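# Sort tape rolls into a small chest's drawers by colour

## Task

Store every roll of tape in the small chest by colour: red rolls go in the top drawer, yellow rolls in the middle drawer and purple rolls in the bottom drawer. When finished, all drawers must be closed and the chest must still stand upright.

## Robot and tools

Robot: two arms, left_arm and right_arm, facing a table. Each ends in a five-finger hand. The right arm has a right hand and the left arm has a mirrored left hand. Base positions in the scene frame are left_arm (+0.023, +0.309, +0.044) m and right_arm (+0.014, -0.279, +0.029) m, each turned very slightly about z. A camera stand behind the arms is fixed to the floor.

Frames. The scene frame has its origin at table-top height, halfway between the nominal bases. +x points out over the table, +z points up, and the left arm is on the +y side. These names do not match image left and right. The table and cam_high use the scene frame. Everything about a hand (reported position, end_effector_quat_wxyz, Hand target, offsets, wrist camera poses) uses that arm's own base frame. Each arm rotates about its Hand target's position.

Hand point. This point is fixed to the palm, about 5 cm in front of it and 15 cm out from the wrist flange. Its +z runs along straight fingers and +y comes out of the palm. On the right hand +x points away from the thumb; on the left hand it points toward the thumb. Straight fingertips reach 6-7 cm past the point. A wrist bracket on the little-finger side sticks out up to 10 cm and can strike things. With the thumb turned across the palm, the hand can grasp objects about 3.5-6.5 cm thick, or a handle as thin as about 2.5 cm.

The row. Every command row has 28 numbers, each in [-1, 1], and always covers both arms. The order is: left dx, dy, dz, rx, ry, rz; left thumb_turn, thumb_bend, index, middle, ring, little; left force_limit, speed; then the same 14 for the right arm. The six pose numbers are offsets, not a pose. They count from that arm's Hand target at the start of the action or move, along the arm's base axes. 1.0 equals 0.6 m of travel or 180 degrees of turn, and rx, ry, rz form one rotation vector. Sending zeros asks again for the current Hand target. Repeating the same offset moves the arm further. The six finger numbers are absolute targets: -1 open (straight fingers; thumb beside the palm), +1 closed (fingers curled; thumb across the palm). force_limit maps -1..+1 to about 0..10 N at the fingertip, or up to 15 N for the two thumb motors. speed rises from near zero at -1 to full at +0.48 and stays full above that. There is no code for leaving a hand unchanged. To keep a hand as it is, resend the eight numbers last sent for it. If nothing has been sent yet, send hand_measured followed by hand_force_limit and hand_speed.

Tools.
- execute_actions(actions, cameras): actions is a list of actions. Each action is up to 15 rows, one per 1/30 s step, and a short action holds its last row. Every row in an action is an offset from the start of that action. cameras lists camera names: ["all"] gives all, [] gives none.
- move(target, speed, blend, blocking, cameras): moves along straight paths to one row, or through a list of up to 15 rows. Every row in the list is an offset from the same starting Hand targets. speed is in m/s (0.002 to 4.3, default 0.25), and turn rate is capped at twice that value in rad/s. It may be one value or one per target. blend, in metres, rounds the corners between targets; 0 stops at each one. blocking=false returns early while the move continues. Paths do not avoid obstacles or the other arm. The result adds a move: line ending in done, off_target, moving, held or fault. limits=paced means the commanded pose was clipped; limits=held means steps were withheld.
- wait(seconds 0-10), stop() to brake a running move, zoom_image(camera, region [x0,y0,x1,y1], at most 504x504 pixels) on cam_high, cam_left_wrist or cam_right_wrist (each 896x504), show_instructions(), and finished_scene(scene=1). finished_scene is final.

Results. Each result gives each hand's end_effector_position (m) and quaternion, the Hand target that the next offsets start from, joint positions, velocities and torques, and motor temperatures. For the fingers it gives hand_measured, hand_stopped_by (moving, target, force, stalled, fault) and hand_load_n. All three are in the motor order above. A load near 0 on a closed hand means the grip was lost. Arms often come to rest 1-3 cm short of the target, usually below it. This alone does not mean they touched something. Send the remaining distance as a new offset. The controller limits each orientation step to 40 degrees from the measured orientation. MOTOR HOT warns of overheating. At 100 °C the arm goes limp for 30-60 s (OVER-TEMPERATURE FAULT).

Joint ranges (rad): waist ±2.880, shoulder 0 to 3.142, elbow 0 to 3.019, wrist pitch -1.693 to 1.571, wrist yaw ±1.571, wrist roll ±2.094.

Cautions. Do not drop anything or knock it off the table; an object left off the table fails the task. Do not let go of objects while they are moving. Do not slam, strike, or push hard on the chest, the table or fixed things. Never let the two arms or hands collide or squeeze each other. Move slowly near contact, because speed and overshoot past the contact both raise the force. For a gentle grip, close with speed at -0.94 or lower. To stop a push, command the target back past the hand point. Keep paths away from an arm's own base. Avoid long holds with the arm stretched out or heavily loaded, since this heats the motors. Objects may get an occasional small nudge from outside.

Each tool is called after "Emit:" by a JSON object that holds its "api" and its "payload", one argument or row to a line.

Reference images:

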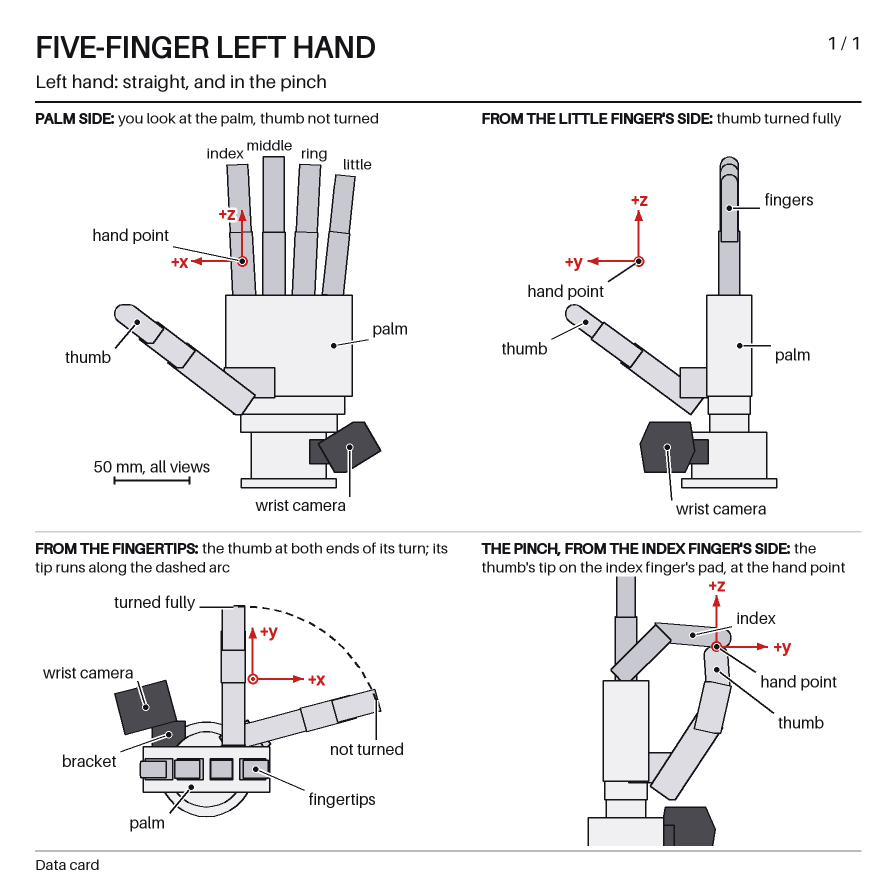

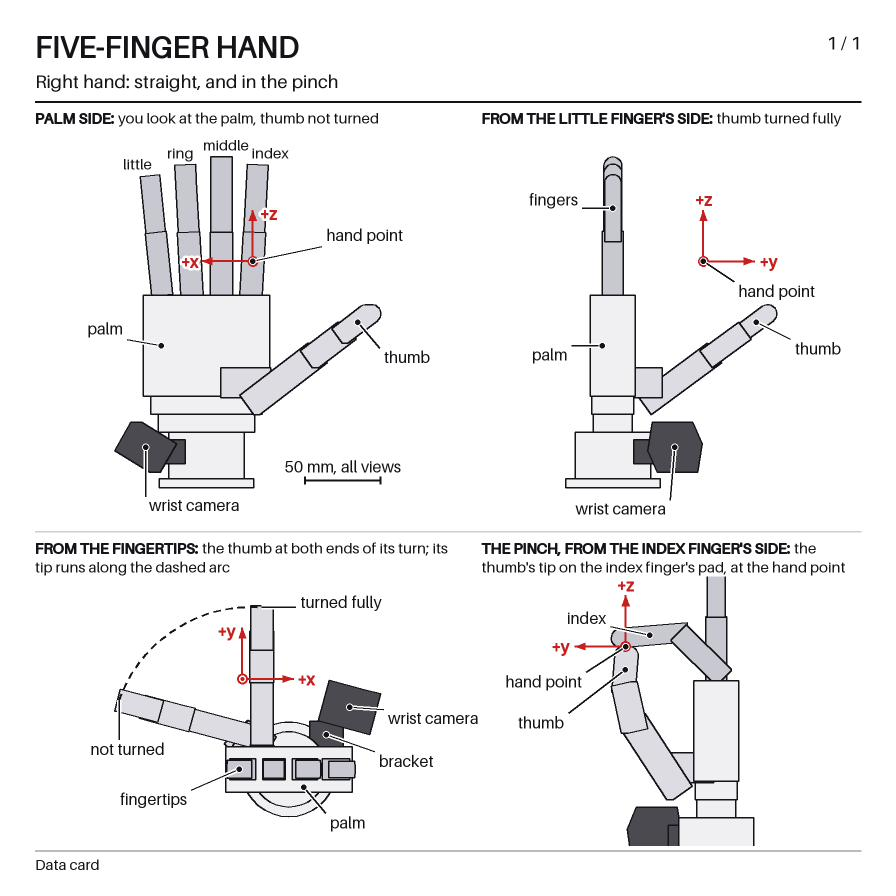

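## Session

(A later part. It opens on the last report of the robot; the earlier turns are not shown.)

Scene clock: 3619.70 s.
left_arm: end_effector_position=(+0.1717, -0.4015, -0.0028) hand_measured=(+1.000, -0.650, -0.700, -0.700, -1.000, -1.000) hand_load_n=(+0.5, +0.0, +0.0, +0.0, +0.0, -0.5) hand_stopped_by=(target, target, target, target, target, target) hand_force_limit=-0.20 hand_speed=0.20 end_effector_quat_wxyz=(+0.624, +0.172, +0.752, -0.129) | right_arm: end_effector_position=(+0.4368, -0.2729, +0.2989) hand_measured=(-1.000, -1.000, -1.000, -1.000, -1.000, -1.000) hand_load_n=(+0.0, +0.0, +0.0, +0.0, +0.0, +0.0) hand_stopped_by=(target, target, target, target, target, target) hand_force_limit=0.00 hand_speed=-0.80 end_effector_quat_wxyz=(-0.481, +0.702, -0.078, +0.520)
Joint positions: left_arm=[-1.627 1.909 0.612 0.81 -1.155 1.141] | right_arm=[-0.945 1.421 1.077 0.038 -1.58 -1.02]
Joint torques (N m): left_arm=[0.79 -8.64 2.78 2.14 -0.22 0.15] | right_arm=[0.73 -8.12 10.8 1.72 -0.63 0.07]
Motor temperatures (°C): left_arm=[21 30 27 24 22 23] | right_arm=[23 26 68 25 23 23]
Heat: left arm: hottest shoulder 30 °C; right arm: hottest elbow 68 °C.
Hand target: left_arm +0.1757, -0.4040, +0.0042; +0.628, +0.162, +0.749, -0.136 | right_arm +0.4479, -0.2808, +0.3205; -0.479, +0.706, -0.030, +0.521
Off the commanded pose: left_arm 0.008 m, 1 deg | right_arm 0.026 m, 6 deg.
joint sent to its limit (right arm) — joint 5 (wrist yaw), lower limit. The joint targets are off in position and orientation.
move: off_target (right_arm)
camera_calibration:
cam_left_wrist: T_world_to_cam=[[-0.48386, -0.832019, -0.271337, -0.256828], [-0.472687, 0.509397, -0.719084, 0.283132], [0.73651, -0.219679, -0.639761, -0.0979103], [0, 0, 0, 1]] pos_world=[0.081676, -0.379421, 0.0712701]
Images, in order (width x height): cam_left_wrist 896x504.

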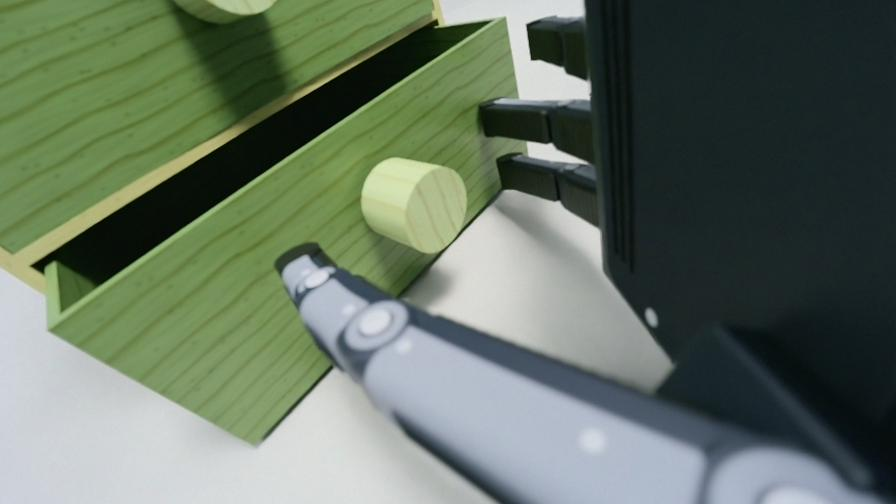

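Emit:
{"api": "move", "payload": {
  "target": [
    [0.0095,-0.0095,-0.0015,0,0,0,1,-0.65,-0.7,-0.7,-1,-1,-0.2,0.2,0,0,0,0,0,0,-1,-1,-1,-1,-1,-1,0,-0.8]
  ],
  "speed": 0.05,
  "cameras": ["cam_left_wrist"]
}}

Emit:
{"api": "move", "payload": {
  "target": [
    [0,0,0,0,0,0,1,-0.1,0.1,0.1,-1,-1,-0.2,-0.6,0,0,0,0,0,0,-1,-1,-1,-1,-1,-1,0,-0.8]
  ],
  "cameras": ["cam_left_wrist"]
}}

Scene clock: 3631.23 s.
left_arm: end_effector_position=(+0.1738, -0.4037, -0.0021) hand_measured=(+1.000, -0.650, -0.700, -0.700, -1.000, -1.000) hand_load_n=(+0.0, +0.0, +0.0, +0.0, +0.0, +0.0) hand_stopped_by=(target, target, target, target, target, target) hand_force_limit=-0.20 hand_speed=0.20 end_effector_quat_wxyz=(+0.623, +0.176, +0.751, -0.131) | right_arm: end_effector_position=(+0.4368, -0.2729, +0.2989) hand_measured=(-1.000, -1.000, -1.000, -1.000, -1.000, -1.000) hand_load_n=(+0.0, +0.0, +0.0, +0.0, +0.0, -0.5) hand_stopped_by=(target, target, target, target, target, target) hand_force_limit=0.00 hand_speed=-0.80 end_effector_quat_wxyz=(-0.481, +0.702, -0.078, +0.520)
Joint positions: left_arm=[-1.621 1.909 0.612 0.822 -1.141 1.158] | right_arm=[-0.945 1.421 1.077 0.038 -1.58 -1.02]
Joint torques (N m): left_arm=[0.85 -7.71 3.86 2.17 -0.2 0.15] | right_arm=[-0.09 -7.88 10.63 1.47 -0.63 0.04]
Motor temperatures (°C): left_arm=[21 30 27 24 22 23] | right_arm=[23 26 68 25 23 23]
Heat: left arm: hottest shoulder 30 °C; right arm: hottest elbow 68 °C.
Hand target: left_arm +0.1814, -0.4097, +0.0033; +0.628, +0.162, +0.749, -0.136 | right_arm +0.4479, -0.2808, +0.3205; -0.479, +0.706, -0.030, +0.521
Off the commanded pose: left_arm 0.011 m, 2 deg | right_arm 0.026 m, 6 deg.
joint sent to its limit (right arm) — joint 5 (wrist yaw), lower limit. The joint targets are off in position and orientation.
move: off_target (left_arm, right_arm)
camera_calibration:
cam_left_wrist: T_world_to_cam=[[-0.49157, -0.826651, -0.273873, -0.253845], [-0.467962, 0.515979, -0.71748, 0.287548], [0.734419, -0.224529, -0.640481, -0.101041], [0, 0, 0, 1]] pos_world=[0.0839853, -0.380896, 0.0720733]
Images, in order (width x height): cam_left_wrist 896x504.

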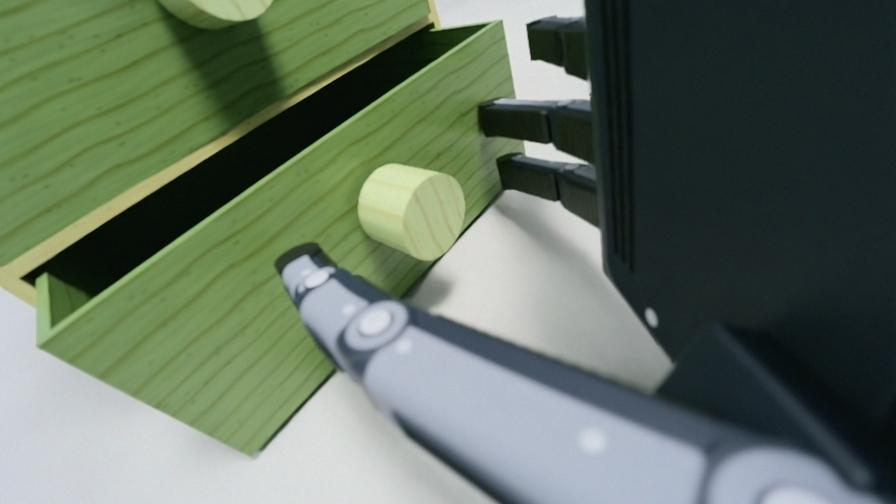

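Scene clock: 3632.40 s.
left_arm: end_effector_position=(+0.1734, -0.4059, -0.0022) hand_measured=(+1.000, -0.318, -0.042, -0.080, -1.000, -1.000) hand_load_n=(+1.5, +9.0, +7.0, +5.5, +0.0, +0.0) hand_stopped_by=(target, force, force, force, target, target) hand_force_limit=-0.20 hand_speed=-0.60 end_effector_quat_wxyz=(+0.621, +0.178, +0.751, -0.134) | right_arm: end_effector_position=(+0.4368, -0.2729, +0.2989) hand_measured=(-1.000, -1.000, -1.000, -1.000, -1.000, -1.000) hand_load_n=(+0.0, +0.0, -0.5, +0.0, +0.0, +0.0) hand_stopped_by=(target, target, target, target, target, target) hand_force_limit=0.00 hand_speed=-0.80 end_effector_quat_wxyz=(-0.481, +0.702, -0.078, +0.520)
Joint positions: left_arm=[-1.621 1.909 0.614 0.825 -1.133 1.16] | right_arm=[-0.945 1.421 1.077 0.038 -1.58 -1.02]
Joint torques (N m): left_arm=[0.79 -7.71 3.81 2.06 -0.53 0.15] | right_arm=[0.09 -7.88 10.71 1.63 -0.67 0.06]
Motor temperatures (°C): left_arm=[21 30 27 24 22 23] | right_arm=[23 26 68 25 23 23]
Heat: left arm: hottest shoulder 30 °C; right arm: hottest elbow 68 °C.
Hand target: left_arm +0.1814, -0.4097, +0.0033; +0.628, +0.162, +0.749, -0.136 | right_arm +0.4479, -0.2808, +0.3205; -0.479, +0.706, -0.030, +0.521
Off the commanded pose: left_arm 0.010 m, 2 deg | right_arm 0.026 m, 6 deg.
joint sent to its limit (right arm) — joint 5 (wrist yaw), lower limit. The joint targets are off in position and orientation.
move: off_target (right_arm)
camera_calibration:
cam_left_wrist: T_world_to_cam=[[-0.498255, -0.823974, -0.269831, -0.253787], [-0.466543, 0.51711, -0.717589, 0.288665], [0.730807, -0.231655, -0.642073, -0.103545], [0, 0, 0, 1]] pos_world=[0.0838958, -0.382372, 0.0721796]
Images, in order (width x height): cam_left_wrist 896x504.

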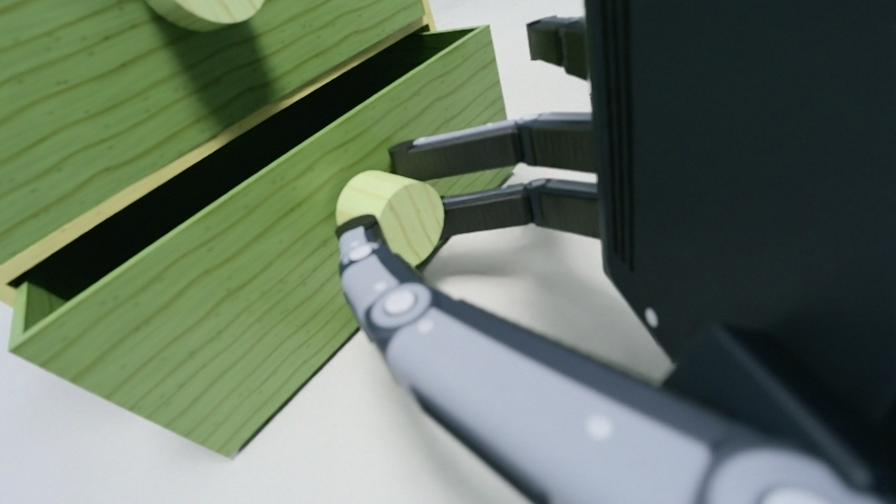

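Emit:
{"api": "move", "payload": {
  "target": [
    [0,0,0,0,0,0,1,-0.15,0.12,0.12,-1,-1,0.3,-0.6,0,0,0,0,0,0,-1,-1,-1,-1,-1,-1,0,-0.8],
    [-0.070,-0.0242,0,0,0,0,1,-0.15,0.12,0.12,-1,-1,0.3,-0.6,0,0,0,0,0,0,-1,-1,-1,-1,-1,-1,0,-0.8]
  ],
  "speed": 0.04,
  "cameras": ["cam_left_wrist"]
}}

Scene clock: 3644.20 s.
left_arm: end_effector_position=(+0.1419, -0.4132, -0.0019) hand_measured=(+1.000, -0.306, -0.042, -0.064, -1.000, -1.000) hand_load_n=(+0.0, +0.0, +0.0, +0.0, +0.0, +0.0) hand_stopped_by=(target, force, force, force, target, target) hand_force_limit=0.30 hand_speed=-0.60 end_effector_quat_wxyz=(+0.627, +0.174, +0.749, -0.127) | right_arm: end_effector_position=(+0.4368, -0.2729, +0.2989) hand_measured=(-1.000, -1.000, -1.000, -1.000, -1.000, -1.000) hand_load_n=(+0.0, +0.0, +0.0, -0.5, +0.0, +0.0) hand_stopped_by=(target, target, target, target, target, target) hand_force_limit=0.00 hand_speed=-0.80 end_effector_quat_wxyz=(-0.481, +0.702, -0.078, +0.520)
Joint positions: left_arm=[-1.703 1.912 0.661 0.683 -1.224 1.058] | right_arm=[-0.945 1.421 1.077 0.038 -1.58 -1.02]
Joint torques (N m): left_arm=[-1.14 -8.35 4.94 0.62 -0.61 -0.1] | right_arm=[0.85 -7.41 10.73 1.7 -0.63 0.06]
Motor temperatures (°C): left_arm=[21 30 27 24 22 23] | right_arm=[23 26 68 25 23 23]
Heat: left arm: hottest shoulder 30 °C; right arm: hottest elbow 68 °C.
Hand target: left_arm +0.1394, -0.4242, +0.0033; +0.628, +0.162, +0.749, -0.136 | right_arm +0.4479, -0.2808, +0.3205; -0.479, +0.706, -0.030, +0.521
Off the commanded pose: left_arm 0.012 m, 2 deg | right_arm 0.026 m, 6 deg.
joint sent to its limit (right arm) — joint 5 (wrist yaw), lower limit. The joint targets are off in position and orientation.
move: off_target (left_arm, right_arm)
camera_calibration:
cam_left_wrist: T_world_to_cam=[[-0.481557, -0.831049, -0.278316, -0.280657], [-0.466636, 0.511933, -0.721232, 0.275811], [0.741858, -0.217442, -0.634323, -0.0776648], [0, 0, 0, 1]] pos_world=[0.0511671, -0.391325, 0.0715481]
Images, in order (width x height): cam_left_wrist 896x504.

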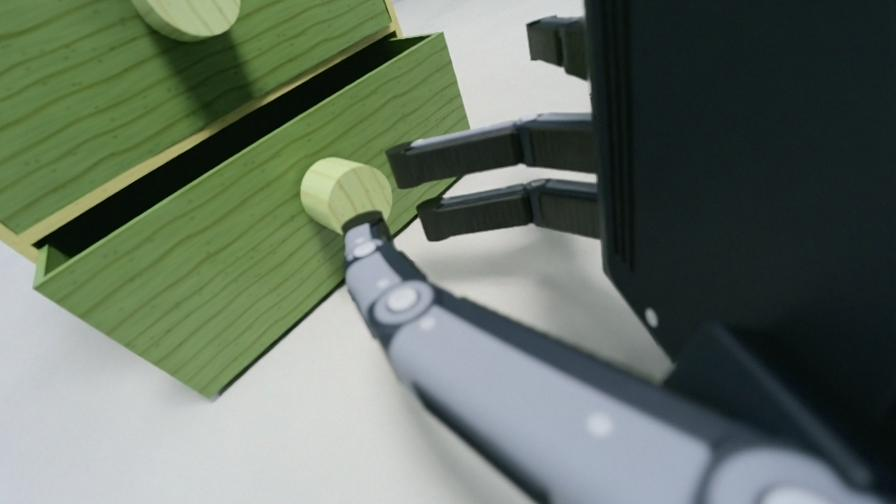

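Emit:
{"api": "move", "payload": {
  "target": [
    [0,0.01,0,0,0,0,1,-0.65,-0.7,-0.7,-1,-1,-0.2,0.2,0,0,0,0,0,0,-1,-1,-1,-1,-1,-1,0,-0.8],
    [-0.09,0.04,0.02,0,0,0,1,-0.65,-0.7,-0.7,-1,-1,-0.2,0.2,0,0,0,0,0,0,-1,-1,-1,-1,-1,-1,0,-0.8]
  ],
  "speed": 0.12,
  "cameras": ["cam_left_wrist"]
}}

Scene clock: 3715.77 s.
left_arm: end_effector_position=(+0.0894, -0.3866, +0.0042) hand_measured=(+1.000, -0.650, -0.700, -0.700, -1.000, -1.000) hand_load_n=(+0.0, +0.0, +0.5, +0.0, +0.0, +0.0) hand_stopped_by=(target, target, target, target, target, target) hand_force_limit=-0.20 hand_speed=0.20 end_effector_quat_wxyz=(+0.628, +0.180, +0.747, -0.120) | right_arm: end_effector_position=(+0.4368, -0.2729, +0.2989) hand_measured=(-1.000, -1.000, -1.000, -1.000, -1.000, -1.000) hand_load_n=(-0.5, +0.0, +0.0, +0.0, +0.0, +0.0) hand_stopped_by=(target, target, target, target, target, target) hand_force_limit=0.00 hand_speed=-0.80 end_effector_quat_wxyz=(-0.481, +0.702, -0.078, +0.520)
Joint positions: left_arm=[-1.85 1.84 0.665 0.271 -1.337 0.729] | right_arm=[-0.945 1.421 1.077 0.038 -1.58 -1.02]
Joint torques (N m): left_arm=[-0.67 -9.05 5.29 0.32 -0.69 -0.1] | right_arm=[-0.38 -7.12 10.7 1.43 -0.72 0.04]
Motor temperatures (°C): left_arm=[21 31 28 24 22 23] | right_arm=[23 26 69 25 23 23]
Heat: left arm: hottest shoulder 31 °C; right arm: hottest elbow 69 °C.
Hand target: left_arm +0.0854, -0.4002, +0.0153; +0.628, +0.162, +0.749, -0.136 | right_arm +0.4479, -0.2808, +0.3205; -0.479, +0.706, -0.030, +0.521
Off the commanded pose: left_arm 0.018 m, 3 deg | right_arm 0.026 m, 6 deg.
joint sent to its limit (right arm) — joint 5 (wrist yaw), lower limit. The joint targets are off in position and orientation.
move: off_target (left_arm, right_arm)
camera_calibration:
cam_left_wrist: T_world_to_cam=[[-0.479819, -0.825415, -0.297429, -0.280041], [-0.459404, 0.525178, -0.716335, 0.246548], [0.747477, -0.207071, -0.631189, -0.0256362], [0, 0, 0, 1]] pos_world=[-0.00194142, -0.36594, 0.0771371]
Images, in order (width x height): cam_left_wrist 896x504.

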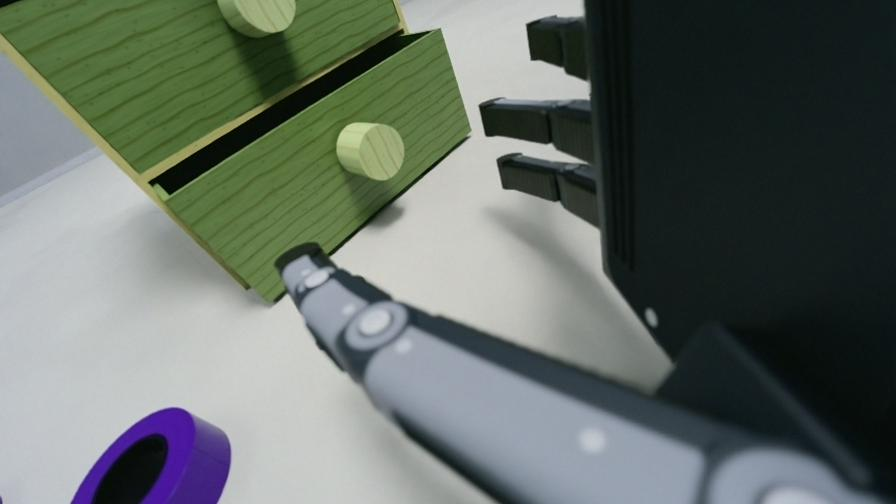

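Emit:
{"api": "move", "payload": {
  "target": [
    [-0.017,-0.03,0.25,-0.0233,-0.0503,0,1,-0.65,-0.7,-0.7,-1,-1,-0.2,0.2,0,0,0,0,0,0,-1,-1,-1,-1,-1,-1,0,-0.8],
    [-0.039,-0.075,0.525,-0.0233,-0.0503,0,1,-0.65,-0.7,-0.7,-1,-1,-0.2,0.2,0,0,0,0,0,0,-1,-1,-1,-1,-1,-1,0,-0.8]
  ],
  "speed": 0.2,
  "blend": [0.03,0]
}}

Emit:
{"api": "move", "payload": {
  "target": [
    [0.047,-0.0167,0.003,0.1122,0.1602,-0.1077,1,-0.5,-0.42,-0.42,-1,-1,-0.2,0.2,0,0,0,0,0,0,-1,-1,-1,-1,-1,-1,0,-0.8]
  ],
  "speed": 0.2,
  "cameras": ["cam_high"]
}}

Scene clock: 3800.07 s.
left_arm: end_effector_position=(+0.0718, -0.4384, +0.3182) hand_measured=(+1.000, -0.650, -0.700, -0.700, -1.000, -1.000) hand_load_n=(+0.0, +0.0, +0.0, +0.0, +0.0, +0.0) hand_stopped_by=(target, target, target, target, target, target) hand_force_limit=-0.20 hand_speed=0.20 end_effector_quat_wxyz=(+0.690, +0.158, +0.694, -0.132) | right_arm: end_effector_position=(+0.4368, -0.2729, +0.2989) hand_measured=(-1.000, -1.000, -1.000, -1.000, -1.000, -1.000) hand_load_n=(+0.0, -0.5, +0.0, +0.0, +0.0, +0.0) hand_stopped_by=(target, target, target, target, target, target) hand_force_limit=0.00 hand_speed=-0.80 end_effector_quat_wxyz=(-0.481, +0.702, -0.078, +0.520)
Joint positions: left_arm=[-1.873 1.376 0.95 0.321 -1.46 1.5] | right_arm=[-0.945 1.421 1.077 0.038 -1.58 -1.02]
Joint torques (N m): left_arm=[-1.38 -6.24 9.14 1.92 -0.12 0.16] | right_arm=[0.62 -8.94 10.71 1.77 -0.73 0.08]
Motor temperatures (°C): left_arm=[21 30 29 24 23 23] | right_arm=[23 26 69 25 23 23]
Heat: left arm: hottest shoulder 30 °C; right arm: hottest elbow 69 °C.
Hand target: left_arm +0.0620, -0.4452, +0.3303; +0.691, +0.150, +0.691, -0.150 | right_arm +0.4479, -0.2808, +0.3205; -0.479, +0.706, -0.030, +0.521
Off the commanded pose: left_arm 0.017 m, 2 deg | right_arm 0.026 m, 6 deg.
joint sent to its limit (right arm) — joint 5 (wrist yaw), lower limit. The joint targets are off in position and orientation.
move: off_target (left_arm, right_arm)

Scene clock: 3802.67 s.
left_arm: end_effector_position=(+0.0894, -0.4468, +0.3057) hand_measured=(+1.000, -0.500, -0.420, -0.420, -1.000, -1.000) hand_load_n=(+0.0, +0.0, +0.0, +0.0, +0.0, +0.0) hand_stopped_by=(target, target, target, target, target, target) hand_force_limit=-0.20 hand_speed=0.20 end_effector_quat_wxyz=(+0.422, +0.351, +0.822, -0.152) | right_arm: end_effector_position=(+0.4368, -0.2729, +0.2989) hand_measured=(-1.000, -1.000, -1.000, -1.000, -1.000, -1.000) hand_load_n=(+0.0, +0.0, +0.0, +0.0, +0.0, +0.0) hand_stopped_by=(target, target, target, target, target, target) hand_force_limit=0.00 hand_speed=-0.80 end_effector_quat_wxyz=(-0.481, +0.702, -0.078, +0.520)
Joint positions: left_arm=[-1.707 1.269 1.243 -0.888 -0.716 0.923] | right_arm=[-0.945 1.421 1.077 0.038 -1.58 -1.02]
Joint torques (N m): left_arm=[0.62 -6.18 11.84 0.54 -0.27 -0.03] | right_arm=[0.38 -7.36 10.59 1.4 -0.71 0.08]
Motor temperatures (°C): left_arm=[21 30 30 24 23 23] | right_arm=[23 26 69 25 23 23]
Heat: left arm: hottest shoulder 30 °C; right arm: hottest elbow 69 °C.
Hand target: left_arm +0.0902, -0.4552, +0.3321; +0.428, +0.337, +0.821, -0.173 | right_arm +0.4479, -0.2808, +0.3205; -0.479, +0.706, -0.030, +0.521
Off the commanded pose: left_arm 0.028 m, 3 deg | right_arm 0.026 m, 6 deg.
joint sent to its limit (right arm) — joint 5 (wrist yaw), lower limit. The joint targets are off in position and orientation.
move: off_target (left_arm, right_arm)
Images, in order (width x height): cam_high 896x504.

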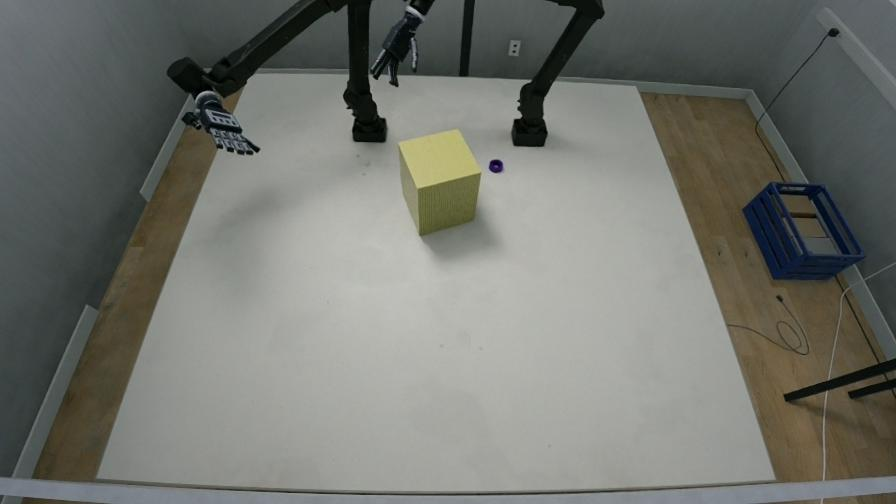

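Emit:
{"api": "move", "payload": {
  "target": [
    [0.1513,0.297,-0.0035,-0.4337,0.151,0.4747,1,-0.5,-0.42,-0.42,-1,-1,-0.2,0.2,0,0,0,0,0,0,-1,-1,-1,-1,-1,-1,0,-0.8]
  ],
  "speed": 0.25,
  "cameras": ["cam_left_wrist"]
}}

Scene clock: 3828.60 s.
left_arm: end_effector_position=(+0.1793, -0.2761, +0.3217) hand_measured=(+1.000, -0.500, -0.420, -0.420, -1.000, -1.000) hand_load_n=(+0.0, +0.0, +0.0, +0.0, +0.0, +0.0) hand_stopped_by=(target, target, target, target, target, target) hand_force_limit=-0.20 hand_speed=0.20 end_effector_quat_wxyz=(-0.357, +0.607, -0.619, +0.349) | right_arm: end_effector_position=(+0.4368, -0.2729, +0.2989) hand_measured=(-1.000, -1.000, -1.000, -1.000, -1.000, -1.000) hand_load_n=(+0.0, +0.0, +0.0, +0.0, +0.0, +0.0) hand_stopped_by=(target, target, target, target, target, target) hand_force_limit=0.00 hand_speed=-0.80 end_effector_quat_wxyz=(-0.481, +0.702, -0.078, +0.520)
Joint positions: left_arm=[-1.4 0.941 1.116 -1.463 -1.02 -1.221] | right_arm=[-0.945 1.421 1.077 0.038 -1.58 -1.02]
Joint torques (N m): left_arm=[0.56 -0.91 8.66 0.01 -0.56 -0.12] | right_arm=[-0.38 -7.36 10.85 1.61 -0.65 0.08]
Motor temperatures (°C): left_arm=[21 30 32 24 22 23] | right_arm=[23 26 69 25 23 23]
Heat: left arm: hottest elbow 32 °C; right arm: hottest elbow 69 °C.
Hand target: left_arm +0.1810, -0.2770, +0.3300; -0.354, +0.612, -0.612, +0.354 | right_arm +0.4479, -0.2808, +0.3205; -0.479, +0.706, -0.030, +0.521
Off the commanded pose: left_arm 0.008 m, 1 deg | right_arm 0.026 m, 6 deg.
joint sent to its limit (right arm) — joint 5 (wrist yaw), lower limit. The joint targets are off in position and orientation.
move: off_target (right_arm)
camera_calibration:
cam_left_wrist: T_world_to_cam=[[0.446152, -0.284505, 0.848531, -0.436585], [-0.560896, -0.827703, 0.0173937, -0.134071], [0.697384, -0.483698, -0.528859, 0.0300459], [0, 0, 0, 1]] pos_world=[0.0986295, -0.220648, 0.388678]
Images, in order (width x height): cam_left_wrist 896x504.

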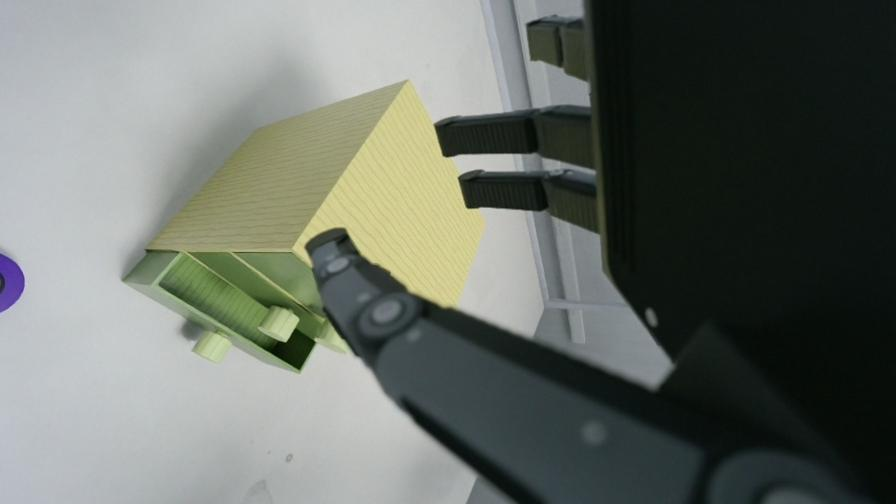

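Emit:
{"api": "zoom_image", "payload": {
  "camera": "cam_left_wrist",
  "region": [100, 200, 380, 400]
}}

Scaled by 1.800 from the camera's 896x504 image, which has a finer 1280x720 frame.

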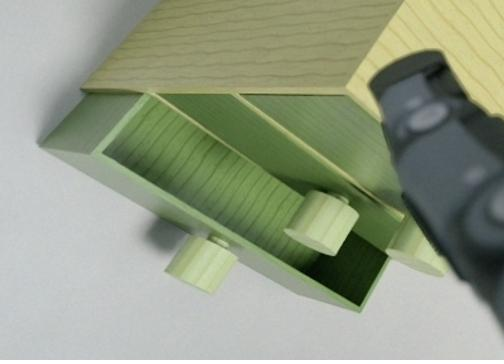

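Emit:
{"api": "move", "payload": {
  "target": [
    [-0.01,-0.15,-0.2,0,0,0.111,1,-0.5,-0.42,-0.42,-1,-1,-0.2,0.2,0,0,0,0,0,0,-1,-1,-1,-1,-1,-1,0,-0.8]
  ],
  "speed": 0.2,
  "cameras": ["cam_left_wrist"]
}}

Scene clock: 3863.93 s.
left_arm: end_effector_position=(+0.1824, -0.3483, +0.2087) hand_measured=(+1.000, -0.500, -0.420, -0.420, -1.000, -1.000) hand_load_n=(+0.0, +0.0, -0.5, +2.5, +0.0, +0.0) hand_stopped_by=(target, target, target, target, target, target) hand_force_limit=-0.20 hand_speed=0.20 end_effector_quat_wxyz=(-0.409, +0.697, -0.512, +0.290) | right_arm: end_effector_position=(+0.4368, -0.2729, +0.2989) hand_measured=(-1.000, -1.000, -1.000, -1.000, -1.000, -1.000) hand_load_n=(+0.0, +0.0, +0.0, +0.0, +0.0, +0.0) hand_stopped_by=(target, target, target, target, target, target) hand_force_limit=0.00 hand_speed=-0.80 end_effector_quat_wxyz=(-0.481, +0.702, -0.078, +0.520)
Joint positions: left_arm=[-1.456 1.386 1.154 -1.68 -1.015 -1.95] | right_arm=[-0.945 1.421 1.077 0.038 -1.58 -1.02]
Joint torques (N m): left_arm=[-1.44 -3.43 9.24 -0.64 0.13 -0.26] | right_arm=[-0.15 -7.47 10.91 1.68 -0.67 0]
Motor temperatures (°C): left_arm=[21 29 32 24 22 23] | right_arm=[23 26 69 25 23 23]
Heat: left arm: hottest elbow 32 °C; right arm: hottest elbow 69 °C.
Hand target: left_arm +0.1750, -0.3670, +0.2100; -0.410, +0.709, -0.497, +0.287 | right_arm +0.4479, -0.2808, +0.3205; -0.479, +0.706, -0.030, +0.521
Off the commanded pose: left_arm 0.020 m, 2 deg | right_arm 0.026 m, 6 deg.
joint sent to its limit (left arm) — joint 4 (wrist pitch), lower limit. The joint targets are off in position, not in orientation.
joint sent to its limit (right arm) — joint 5 (wrist yaw), lower limit. The joint targets are off in position and orientation.
move: off_target (left_arm, right_arm)
camera_calibration:
cam_left_wrist: T_world_to_cam=[[0.506644, -0.126913, 0.852763, -0.319652], [-0.270827, -0.962466, 0.0176642, -0.290065], [0.818513, -0.239901, -0.522, -0.0052732], [0, 0, 0, 1]] pos_world=[0.0877085, -0.32101, 0.274958]
Images, in order (width x height): cam_left_wrist 896x504.

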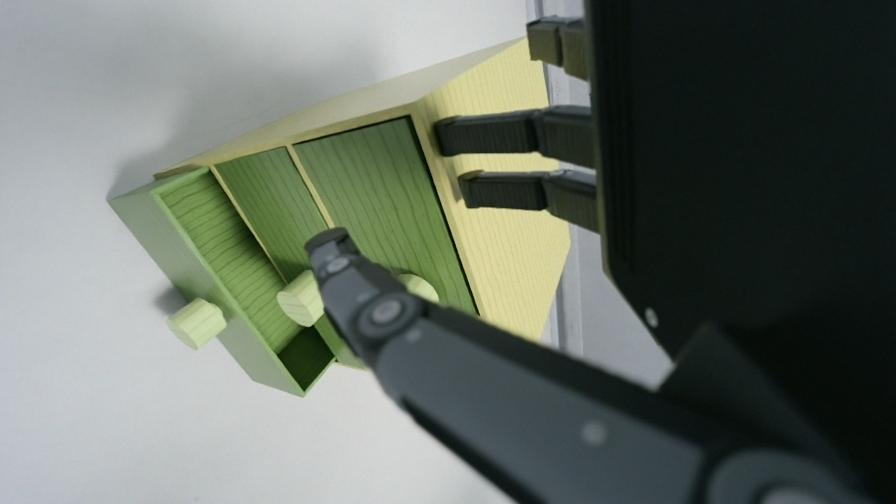

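Emit:
{"api": "move", "payload": {
  "target": [
    [0.01,0.03,0.06,0,0,0,1,-0.5,-0.42,-0.42,-1,-1,-0.2,0.2,0,0,0,0,0,0,-1,-1,-1,-1,-1,-1,0,-0.8],
    [-0.08,-0.02,0.04,0,0,0,1,-0.5,-0.42,-0.42,-1,-1,-0.2,0.2,0,0,0,0,0,0,-1,-1,-1,-1,-1,-1,0,-0.8]
  ],
  "speed": 0.1,
  "cameras": ["cam_left_wrist"]
}}

Scene clock: 3872.83 s.
left_arm: end_effector_position=(+0.1287, -0.3659, +0.2173) hand_measured=(+1.000, -0.500, -0.420, -0.420, -1.000, -1.000) hand_load_n=(+0.0, +0.0, +0.0, +0.0, +0.0, +0.0) hand_stopped_by=(target, target, target, target, target, target) hand_force_limit=-0.20 hand_speed=0.20 end_effector_quat_wxyz=(-0.355, +0.692, -0.549, +0.306) | right_arm: end_effector_position=(+0.4368, -0.2729, +0.2989) hand_measured=(-1.000, -1.000, -1.000, -1.000, -1.000, -1.000) hand_load_n=(+0.0, +0.0, +0.0, +0.0, -0.5, +0.0) hand_stopped_by=(target, target, target, target, target, target) hand_force_limit=0.00 hand_speed=-0.80 end_effector_quat_wxyz=(-0.481, +0.702, -0.078, +0.520)
Joint positions: left_arm=[-1.578 1.341 1.16 -1.669 -0.948 -1.953] | right_arm=[-0.945 1.421 1.077 0.038 -1.58 -1.02]
Joint torques (N m): left_arm=[-1.14 -4.89 10.06 -0.54 -0.43 -0.12] | right_arm=[0.85 -8.29 10.62 1.7 -0.64 0.01]
Motor temperatures (°C): left_arm=[21 29 32 24 22 23] | right_arm=[23 26 69 25 23 23]
Heat: left arm: hottest elbow 32 °C; right arm: hottest elbow 69 °C.
Hand target: left_arm +0.1270, -0.3790, +0.2340; -0.410, +0.709, -0.497, +0.287 | right_arm +0.4479, -0.2808, +0.3205; -0.479, +0.706, -0.030, +0.521
Off the commanded pose: left_arm 0.021 m, 9 deg | right_arm 0.026 m, 6 deg.
joint sent to its limit (left arm) — joint 4 (wrist pitch), lower limit. The joint targets are off in position and orientation.
joint sent to its limit (right arm) — joint 5 (wrist yaw), lower limit. The joint targets are off in position and orientation.
move: off_target (left_arm, right_arm)
camera_calibration:
cam_left_wrist: T_world_to_cam=[[0.544801, -0.123162, 0.829471, -0.300467], [-0.362289, -0.926646, 0.100363, -0.314812], [0.756266, -0.355187, -0.549459, 0.0107513], [0, 0, 0, 1]] pos_world=[0.0415108, -0.324907, 0.286732]
Images, in order (width x height): cam_left_wrist 896x504.

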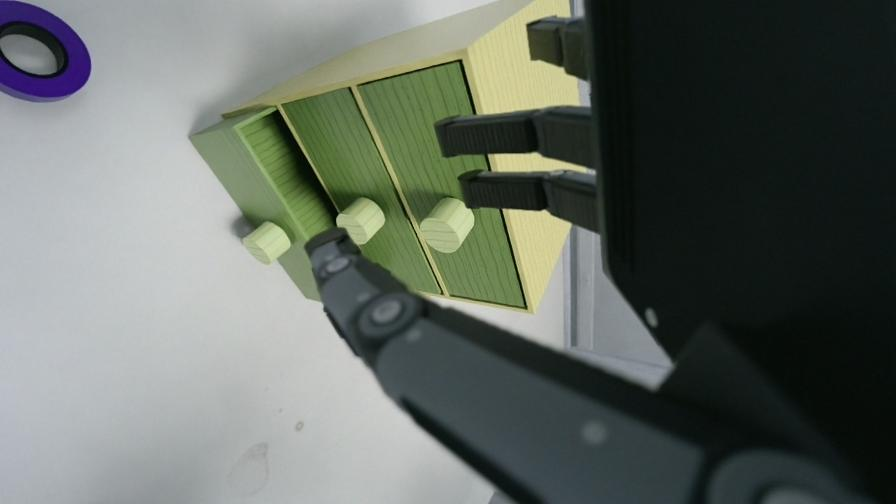

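Emit:
{"api": "zoom_image", "payload": {
  "camera": "cam_left_wrist",
  "region": [180, 80, 460, 310]
}}

Scaled by 1.800 from the camera's 896x504 image, which has a finer 1280x720 frame.

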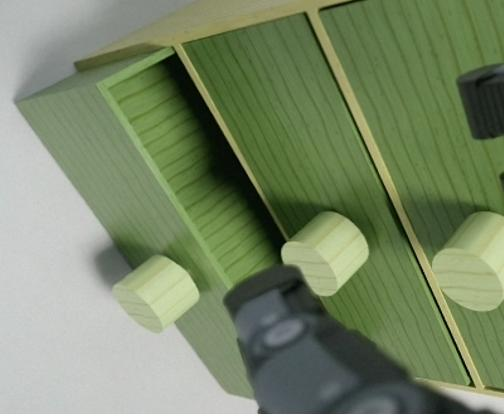

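Emit:
{"api": "zoom_image", "payload": {
  "camera": "cam_left_wrist",
  "region": [225, 200, 315, 280]
}}

Scaled by 5.600 from the camera's 896x504 image, which has a finer 1280x720 frame.

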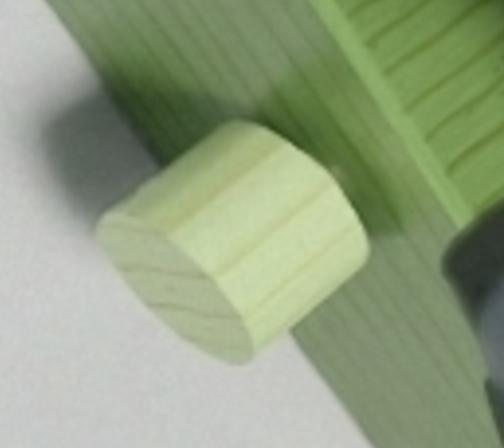

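Emit:
{"api": "move", "payload": {
  "target": [
    [0.03,0.0067,-0.14,-0.0285,0.0783,0,1,-0.5,-0.5,-0.5,1,1,-0.2,0.2,0,0,0,0,0,0,-1,-1,-1,-1,-1,-1,0,-0.8]
  ],
  "speed": 0.15,
  "cameras": ["cam_left_wrist"]
}}

Scene clock: 4024.70 s.
left_arm: end_effector_position=(+0.1433, -0.3719, +0.1483) hand_measured=(+1.000, -0.500, -0.500, -0.500, +1.000, +1.000) hand_load_n=(+0.0, +0.0, +0.0, +0.0, +0.0, +0.0) hand_stopped_by=(target, target, target, target, target, target) hand_force_limit=-0.20 hand_speed=0.20 end_effector_quat_wxyz=(-0.316, +0.758, -0.528, +0.219) | right_arm: end_effector_position=(+0.4368, -0.2729, +0.2989) hand_measured=(-1.000, -1.000, -1.000, -1.000, -1.000, -1.000) hand_load_n=(+0.0, +0.0, +0.0, +0.0, +0.0, +0.0) hand_stopped_by=(target, target, target, target, target, target) hand_force_limit=0.00 hand_speed=-0.80 end_effector_quat_wxyz=(-0.481, +0.702, -0.078, +0.520)
Joint positions: left_arm=[-1.456 1.419 1.112 -1.499 -0.761 -1.904] | right_arm=[-0.945 1.421 1.077 0.038 -1.58 -1.02]
Joint torques (N m): left_arm=[0.62 -5.77 6.95 0.21 -0.32 0.12] | right_arm=[0.21 -7.94 10.78 1.7 -0.66 0.03]
Motor temperatures (°C): left_arm=[21 29 35 24 22 23] | right_arm=[23 26 70 25 23 23]
Heat: left arm: hottest elbow 35 °C; right arm: hottest elbow 70 °C.
Hand target: left_arm +0.1450, -0.3750, +0.1500; -0.313, +0.757, -0.530, +0.220 | right_arm +0.4479, -0.2808, +0.3205; -0.479, +0.706, -0.030, +0.521
Off the commanded pose: left_arm 0.004 m, 0 deg | right_arm 0.026 m, 6 deg.
joint sent to its limit (right arm) — joint 5 (wrist yaw), lower limit. The joint targets are off in position and orientation.
move: off_target (right_arm)
camera_calibration:
cam_left_wrist: T_world_to_cam=[[0.701098, -0.0228439, 0.712699, -0.21967], [-0.204924, -0.963778, 0.170696, -0.354998], [0.682985, -0.265724, -0.680384, 0.022818], [0, 0, 0, 1]] pos_world=[0.0656783, -0.341094, 0.232681]
Images, in order (width x height): cam_left_wrist 896x504.

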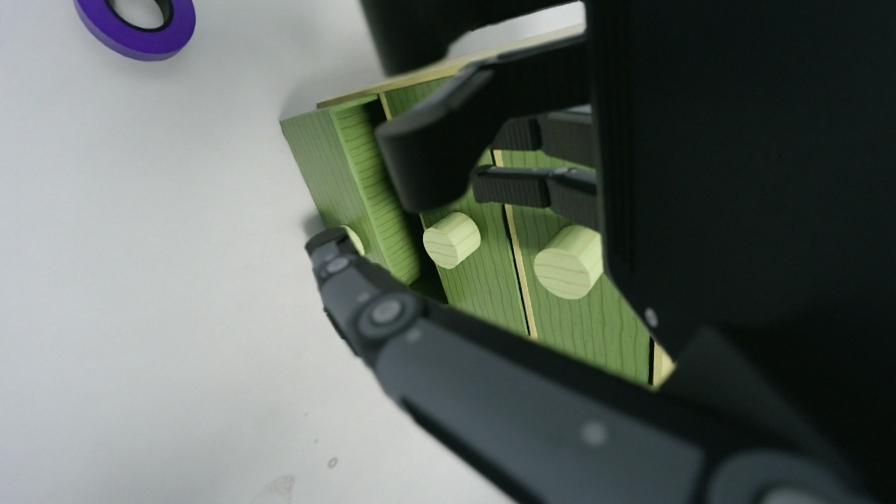

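Emit:
{"api": "zoom_image", "payload": {
  "camera": "cam_left_wrist",
  "region": [260, 60, 500, 310]
}}

Scaled by 2.016 from the camera's 896x504 image, which has a finer 1280x720 frame.

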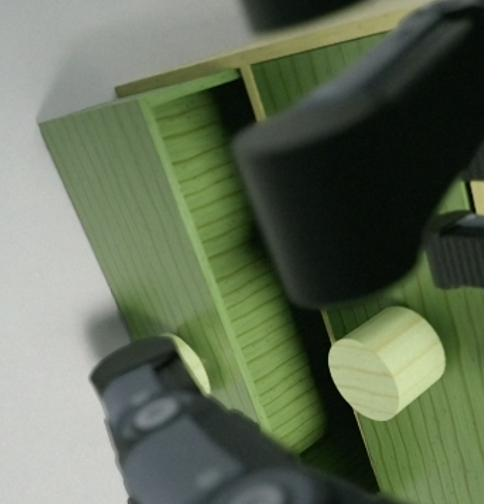

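Emit:
{"api": "zoom_image", "payload": {
  "camera": "cam_left_wrist",
  "region": [270, 80, 400, 210]
}}

Scaled by 3.877 from the camera's 896x504 image, which has a finer 1280x720 frame.

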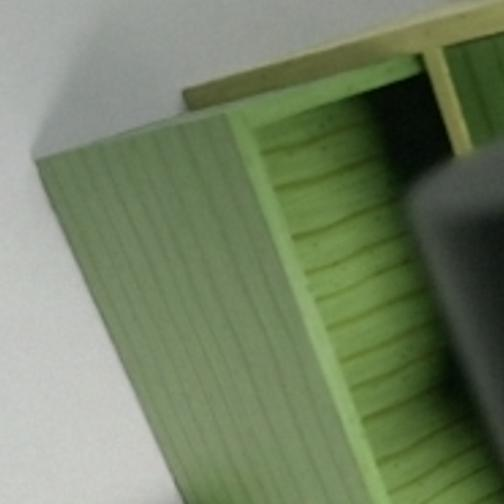

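Emit:
{"api": "move", "payload": {
  "target": [
    [0.02,-0.0133,-0.08,0,0,0,1,-0.5,-0.7,-0.7,1,1,-0.2,0.2,0,0,0,0,0,0,-1,-1,-1,-1,-1,-1,0,-0.8],
    [0.02,-0.0133,-0.125,0,0,0,1,-0.5,-0.7,-0.7,1,1,-0.2,0.2,0,0,0,0,0,0,-1,-1,-1,-1,-1,-1,0,-0.8]
  ],
  "speed": 0.1,
  "cameras": ["cam_left_wrist"]
}}

Scene clock: 4097.97 s.
left_arm: end_effector_position=(+0.1515, -0.3801, +0.0725) hand_measured=(+1.000, -0.500, -0.700, -0.700, +1.000, +1.000) hand_load_n=(+0.0, +0.0, +0.0, +0.5, +0.0, +0.0) hand_stopped_by=(target, target, target, target, target, target) hand_force_limit=-0.20 hand_speed=0.20 end_effector_quat_wxyz=(-0.314, +0.757, -0.530, +0.218) | right_arm: end_effector_position=(+0.4368, -0.2729, +0.2989) hand_measured=(-1.000, -1.000, -1.000, -1.000, -1.000, -1.000) hand_load_n=(+0.0, +0.0, +0.0, +0.0, +0.0, +0.0) hand_stopped_by=(target, target, target, target, target, target) hand_force_limit=0.00 hand_speed=-0.80 end_effector_quat_wxyz=(-0.481, +0.702, -0.078, +0.520)
Joint positions: left_arm=[-1.434 1.519 1.007 -1.269 -0.761 -1.867] | right_arm=[-0.945 1.421 1.077 0.038 -1.58 -1.02]
Joint torques (N m): left_arm=[0.79 -6.59 6.39 0.25 -0.58 0.12] | right_arm=[-0.44 -7.3 10.51 1.72 -0.63 0.01]
Motor temperatures (°C): left_arm=[21 29 34 24 22 23] | right_arm=[23 26 70 25 23 23]
Heat: left arm: hottest elbow 34 °C; right arm: hottest elbow 70 °C.
Hand target: left_arm +0.1570, -0.3830, +0.0750; -0.313, +0.757, -0.530, +0.220 | right_arm +0.4479, -0.2808, +0.3205; -0.479, +0.706, -0.030, +0.521
Off the commanded pose: left_arm 0.007 m, 0 deg | right_arm 0.026 m, 6 deg.
joint sent to its limit (right arm) — joint 5 (wrist yaw), lower limit. The joint targets are off in position and orientation.
move: off_target (right_arm)
camera_calibration:
cam_left_wrist: T_world_to_cam=[[0.705221, -0.0261234, 0.708506, -0.173232], [-0.208267, -0.962866, 0.171799, -0.347434], [0.677708, -0.268714, -0.684474, -0.0365707], [0, 0, 0, 1]] pos_world=[0.0745924, -0.348885, 0.157393]
Images, in order (width x height): cam_left_wrist 896x504.

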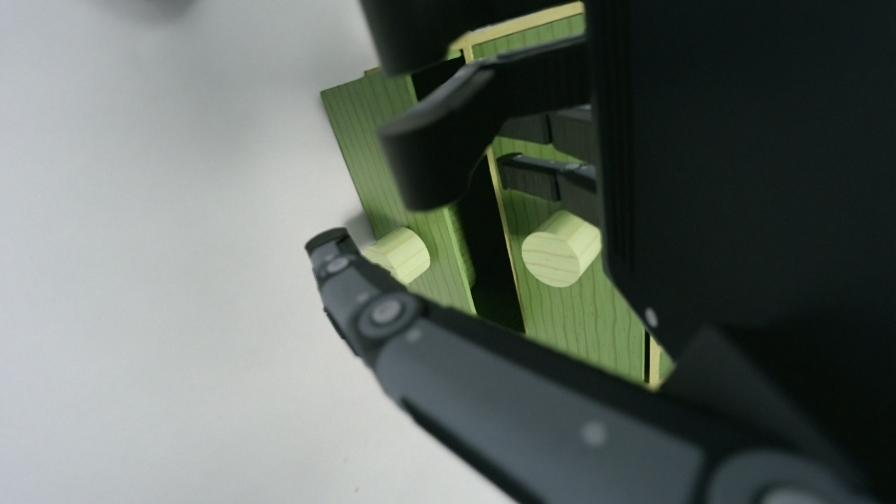

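Emit:
{"api": "move", "payload": {
  "target": [
    [0.0095,0.002,-0.03,0,0,0,1,-0.5,-0.7,-0.7,1,1,-0.2,0.2,0,0,0,0,0,0,-1,-1,-1,-1,-1,-1,0,-0.8],
    [0.0095,0.002,-0.0875,0,0,0,1,-0.5,-0.7,-0.7,1,1,-0.2,0.2,0,0,0,0,0,0,-1,-1,-1,-1,-1,-1,0,-0.8]
  ],
  "speed": 0.06,
  "cameras": ["cam_left_wrist"]
}}

Scene clock: 4120.90 s.
left_arm: end_effector_position=(+0.1546, -0.3811, +0.0218) hand_measured=(+1.000, -0.500, -0.700, -0.700, +1.000, +1.000) hand_load_n=(+0.0, +0.0, +0.0, +0.0, +0.0, +0.0) hand_stopped_by=(target, target, target, target, target, target) hand_force_limit=-0.20 hand_speed=0.20 end_effector_quat_wxyz=(-0.310, +0.756, -0.532, +0.219) | right_arm: end_effector_position=(+0.4368, -0.2729, +0.2989) hand_measured=(-1.000, -1.000, -1.000, -1.000, -1.000, -1.000) hand_load_n=(+0.0, +0.0, -0.5, +0.0, +0.0, +0.0) hand_stopped_by=(target, target, target, target, target, target) hand_force_limit=0.00 hand_speed=-0.80 end_effector_quat_wxyz=(-0.481, +0.702, -0.078, +0.520)
Joint positions: left_arm=[-1.425 1.594 0.939 -1.106 -0.761 -1.845] | right_arm=[-0.945 1.421 1.077 0.038 -1.58 -1.02]
Joint torques (N m): left_arm=[0.79 -6.71 5.71 0.28 -0.69 0.12] | right_arm=[0.85 -7.53 10.8 1.5 -0.63 0.08]
Motor temperatures (°C): left_arm=[21 29 33 24 22 23] | right_arm=[23 26 70 25 23 23]
Heat: left arm: hottest elbow 33 °C; right arm: hottest elbow 70 °C.
Hand target: left_arm +0.1627, -0.3818, +0.0225; -0.313, +0.757, -0.530, +0.220 | right_arm +0.4479, -0.2808, +0.3205; -0.479, +0.706, -0.030, +0.521
Off the commanded pose: left_arm 0.008 m, 0 deg | right_arm 0.026 m, 6 deg.
joint sent to its limit (right arm) — joint 5 (wrist yaw), lower limit. The joint targets are off in position and orientation.
move: off_target (right_arm)
camera_calibration:
cam_left_wrist: T_world_to_cam=[[0.706716, -0.0264435, 0.707003, -0.139857], [-0.213685, -0.96061, 0.177669, -0.337481], [0.674456, -0.276638, -0.684529, -0.0761687], [0, 0, 0, 1]] pos_world=[0.0780968, -0.348957, 0.1067]
Images, in order (width x height): cam_left_wrist 896x504.

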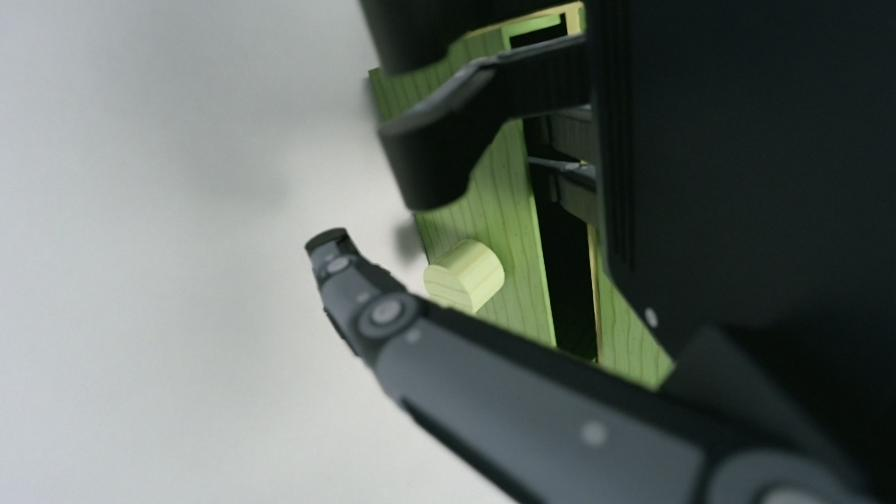

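Emit:
{"api": "move", "payload": {
  "target": [
    [-0.0793,-0.0255,0,0,0,0,1,-0.5,-0.7,-0.7,1,1,-0.2,0.2,0,0,0,0,0,0,-1,-1,-1,-1,-1,-1,0,-0.8]
  ],
  "speed": 0.04,
  "cameras": ["cam_left_wrist"]
}}

Scene clock: 4130.73 s.
left_arm: end_effector_position=(+0.1231, -0.3828, +0.0159) hand_measured=(+1.000, -0.500, -0.700, -0.700, +1.000, +1.000) hand_load_n=(+0.0, +0.0, +0.0, +0.5, +0.0, +0.0) hand_stopped_by=(target, target, target, target, target, target) hand_force_limit=-0.20 hand_speed=0.20 end_effector_quat_wxyz=(-0.320, +0.758, -0.526, +0.216) | right_arm: end_effector_position=(+0.4368, -0.2729, +0.2989) hand_measured=(-1.000, -1.000, -1.000, -1.000, -1.000, -1.000) hand_load_n=(+0.0, +0.0, -0.5, +0.0, +0.0, +0.0) hand_stopped_by=(target, target, target, target, target, target) hand_force_limit=0.00 hand_speed=-0.80 end_effector_quat_wxyz=(-0.481, +0.702, -0.078, +0.520)
Joint positions: left_arm=[-1.511 1.634 0.961 -1.198 -0.745 -1.987] | right_arm=[-0.945 1.421 1.077 0.038 -1.58 -1.02]
Joint torques (N m): left_arm=[-1.73 -6.59 7.69 -0.98 -0.11 -0.11] | right_arm=[0.03 -7.18 10.69 1.58 -0.64 0.03]
Motor temperatures (°C): left_arm=[21 29 33 24 22 23] | right_arm=[23 26 70 25 23 23]
Heat: left arm: hottest elbow 33 °C; right arm: hottest elbow 70 °C.
Hand target: left_arm +0.1151, -0.3971, +0.0225; -0.313, +0.757, -0.530, +0.220 | right_arm +0.4479, -0.2808, +0.3205; -0.479, +0.706, -0.030, +0.521
Off the commanded pose: left_arm 0.018 m, 1 deg | right_arm 0.026 m, 6 deg.
joint sent to its limit (right arm) — joint 5 (wrist yaw), lower limit. The joint targets are off in position and orientation.
move: off_target (left_arm, right_arm)
camera_calibration:
cam_left_wrist: T_world_to_cam=[[0.700997, -0.0245198, 0.712743, -0.112016], [-0.198107, -0.96677, 0.161583, -0.34876], [0.685097, -0.254469, -0.68256, -0.0523262], [0, 0, 0, 1]] pos_world=[0.0452796, -0.353233, 0.100477]
Images, in order (width x height): cam_left_wrist 896x504.

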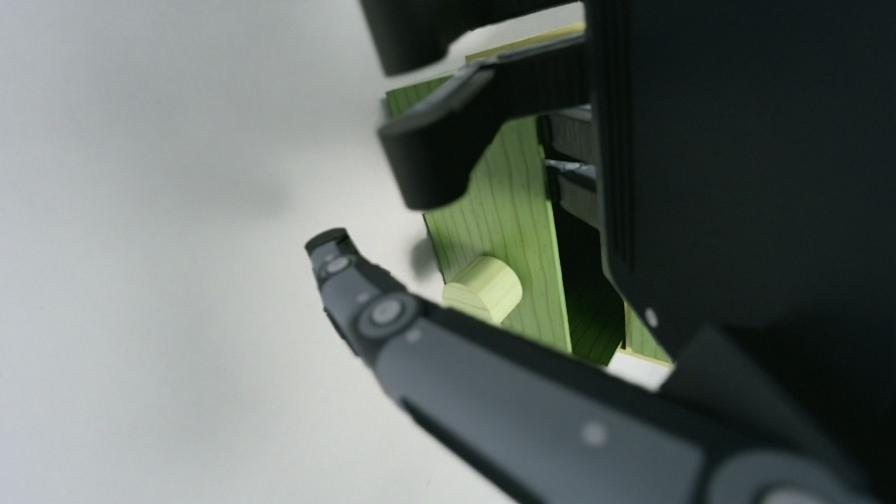

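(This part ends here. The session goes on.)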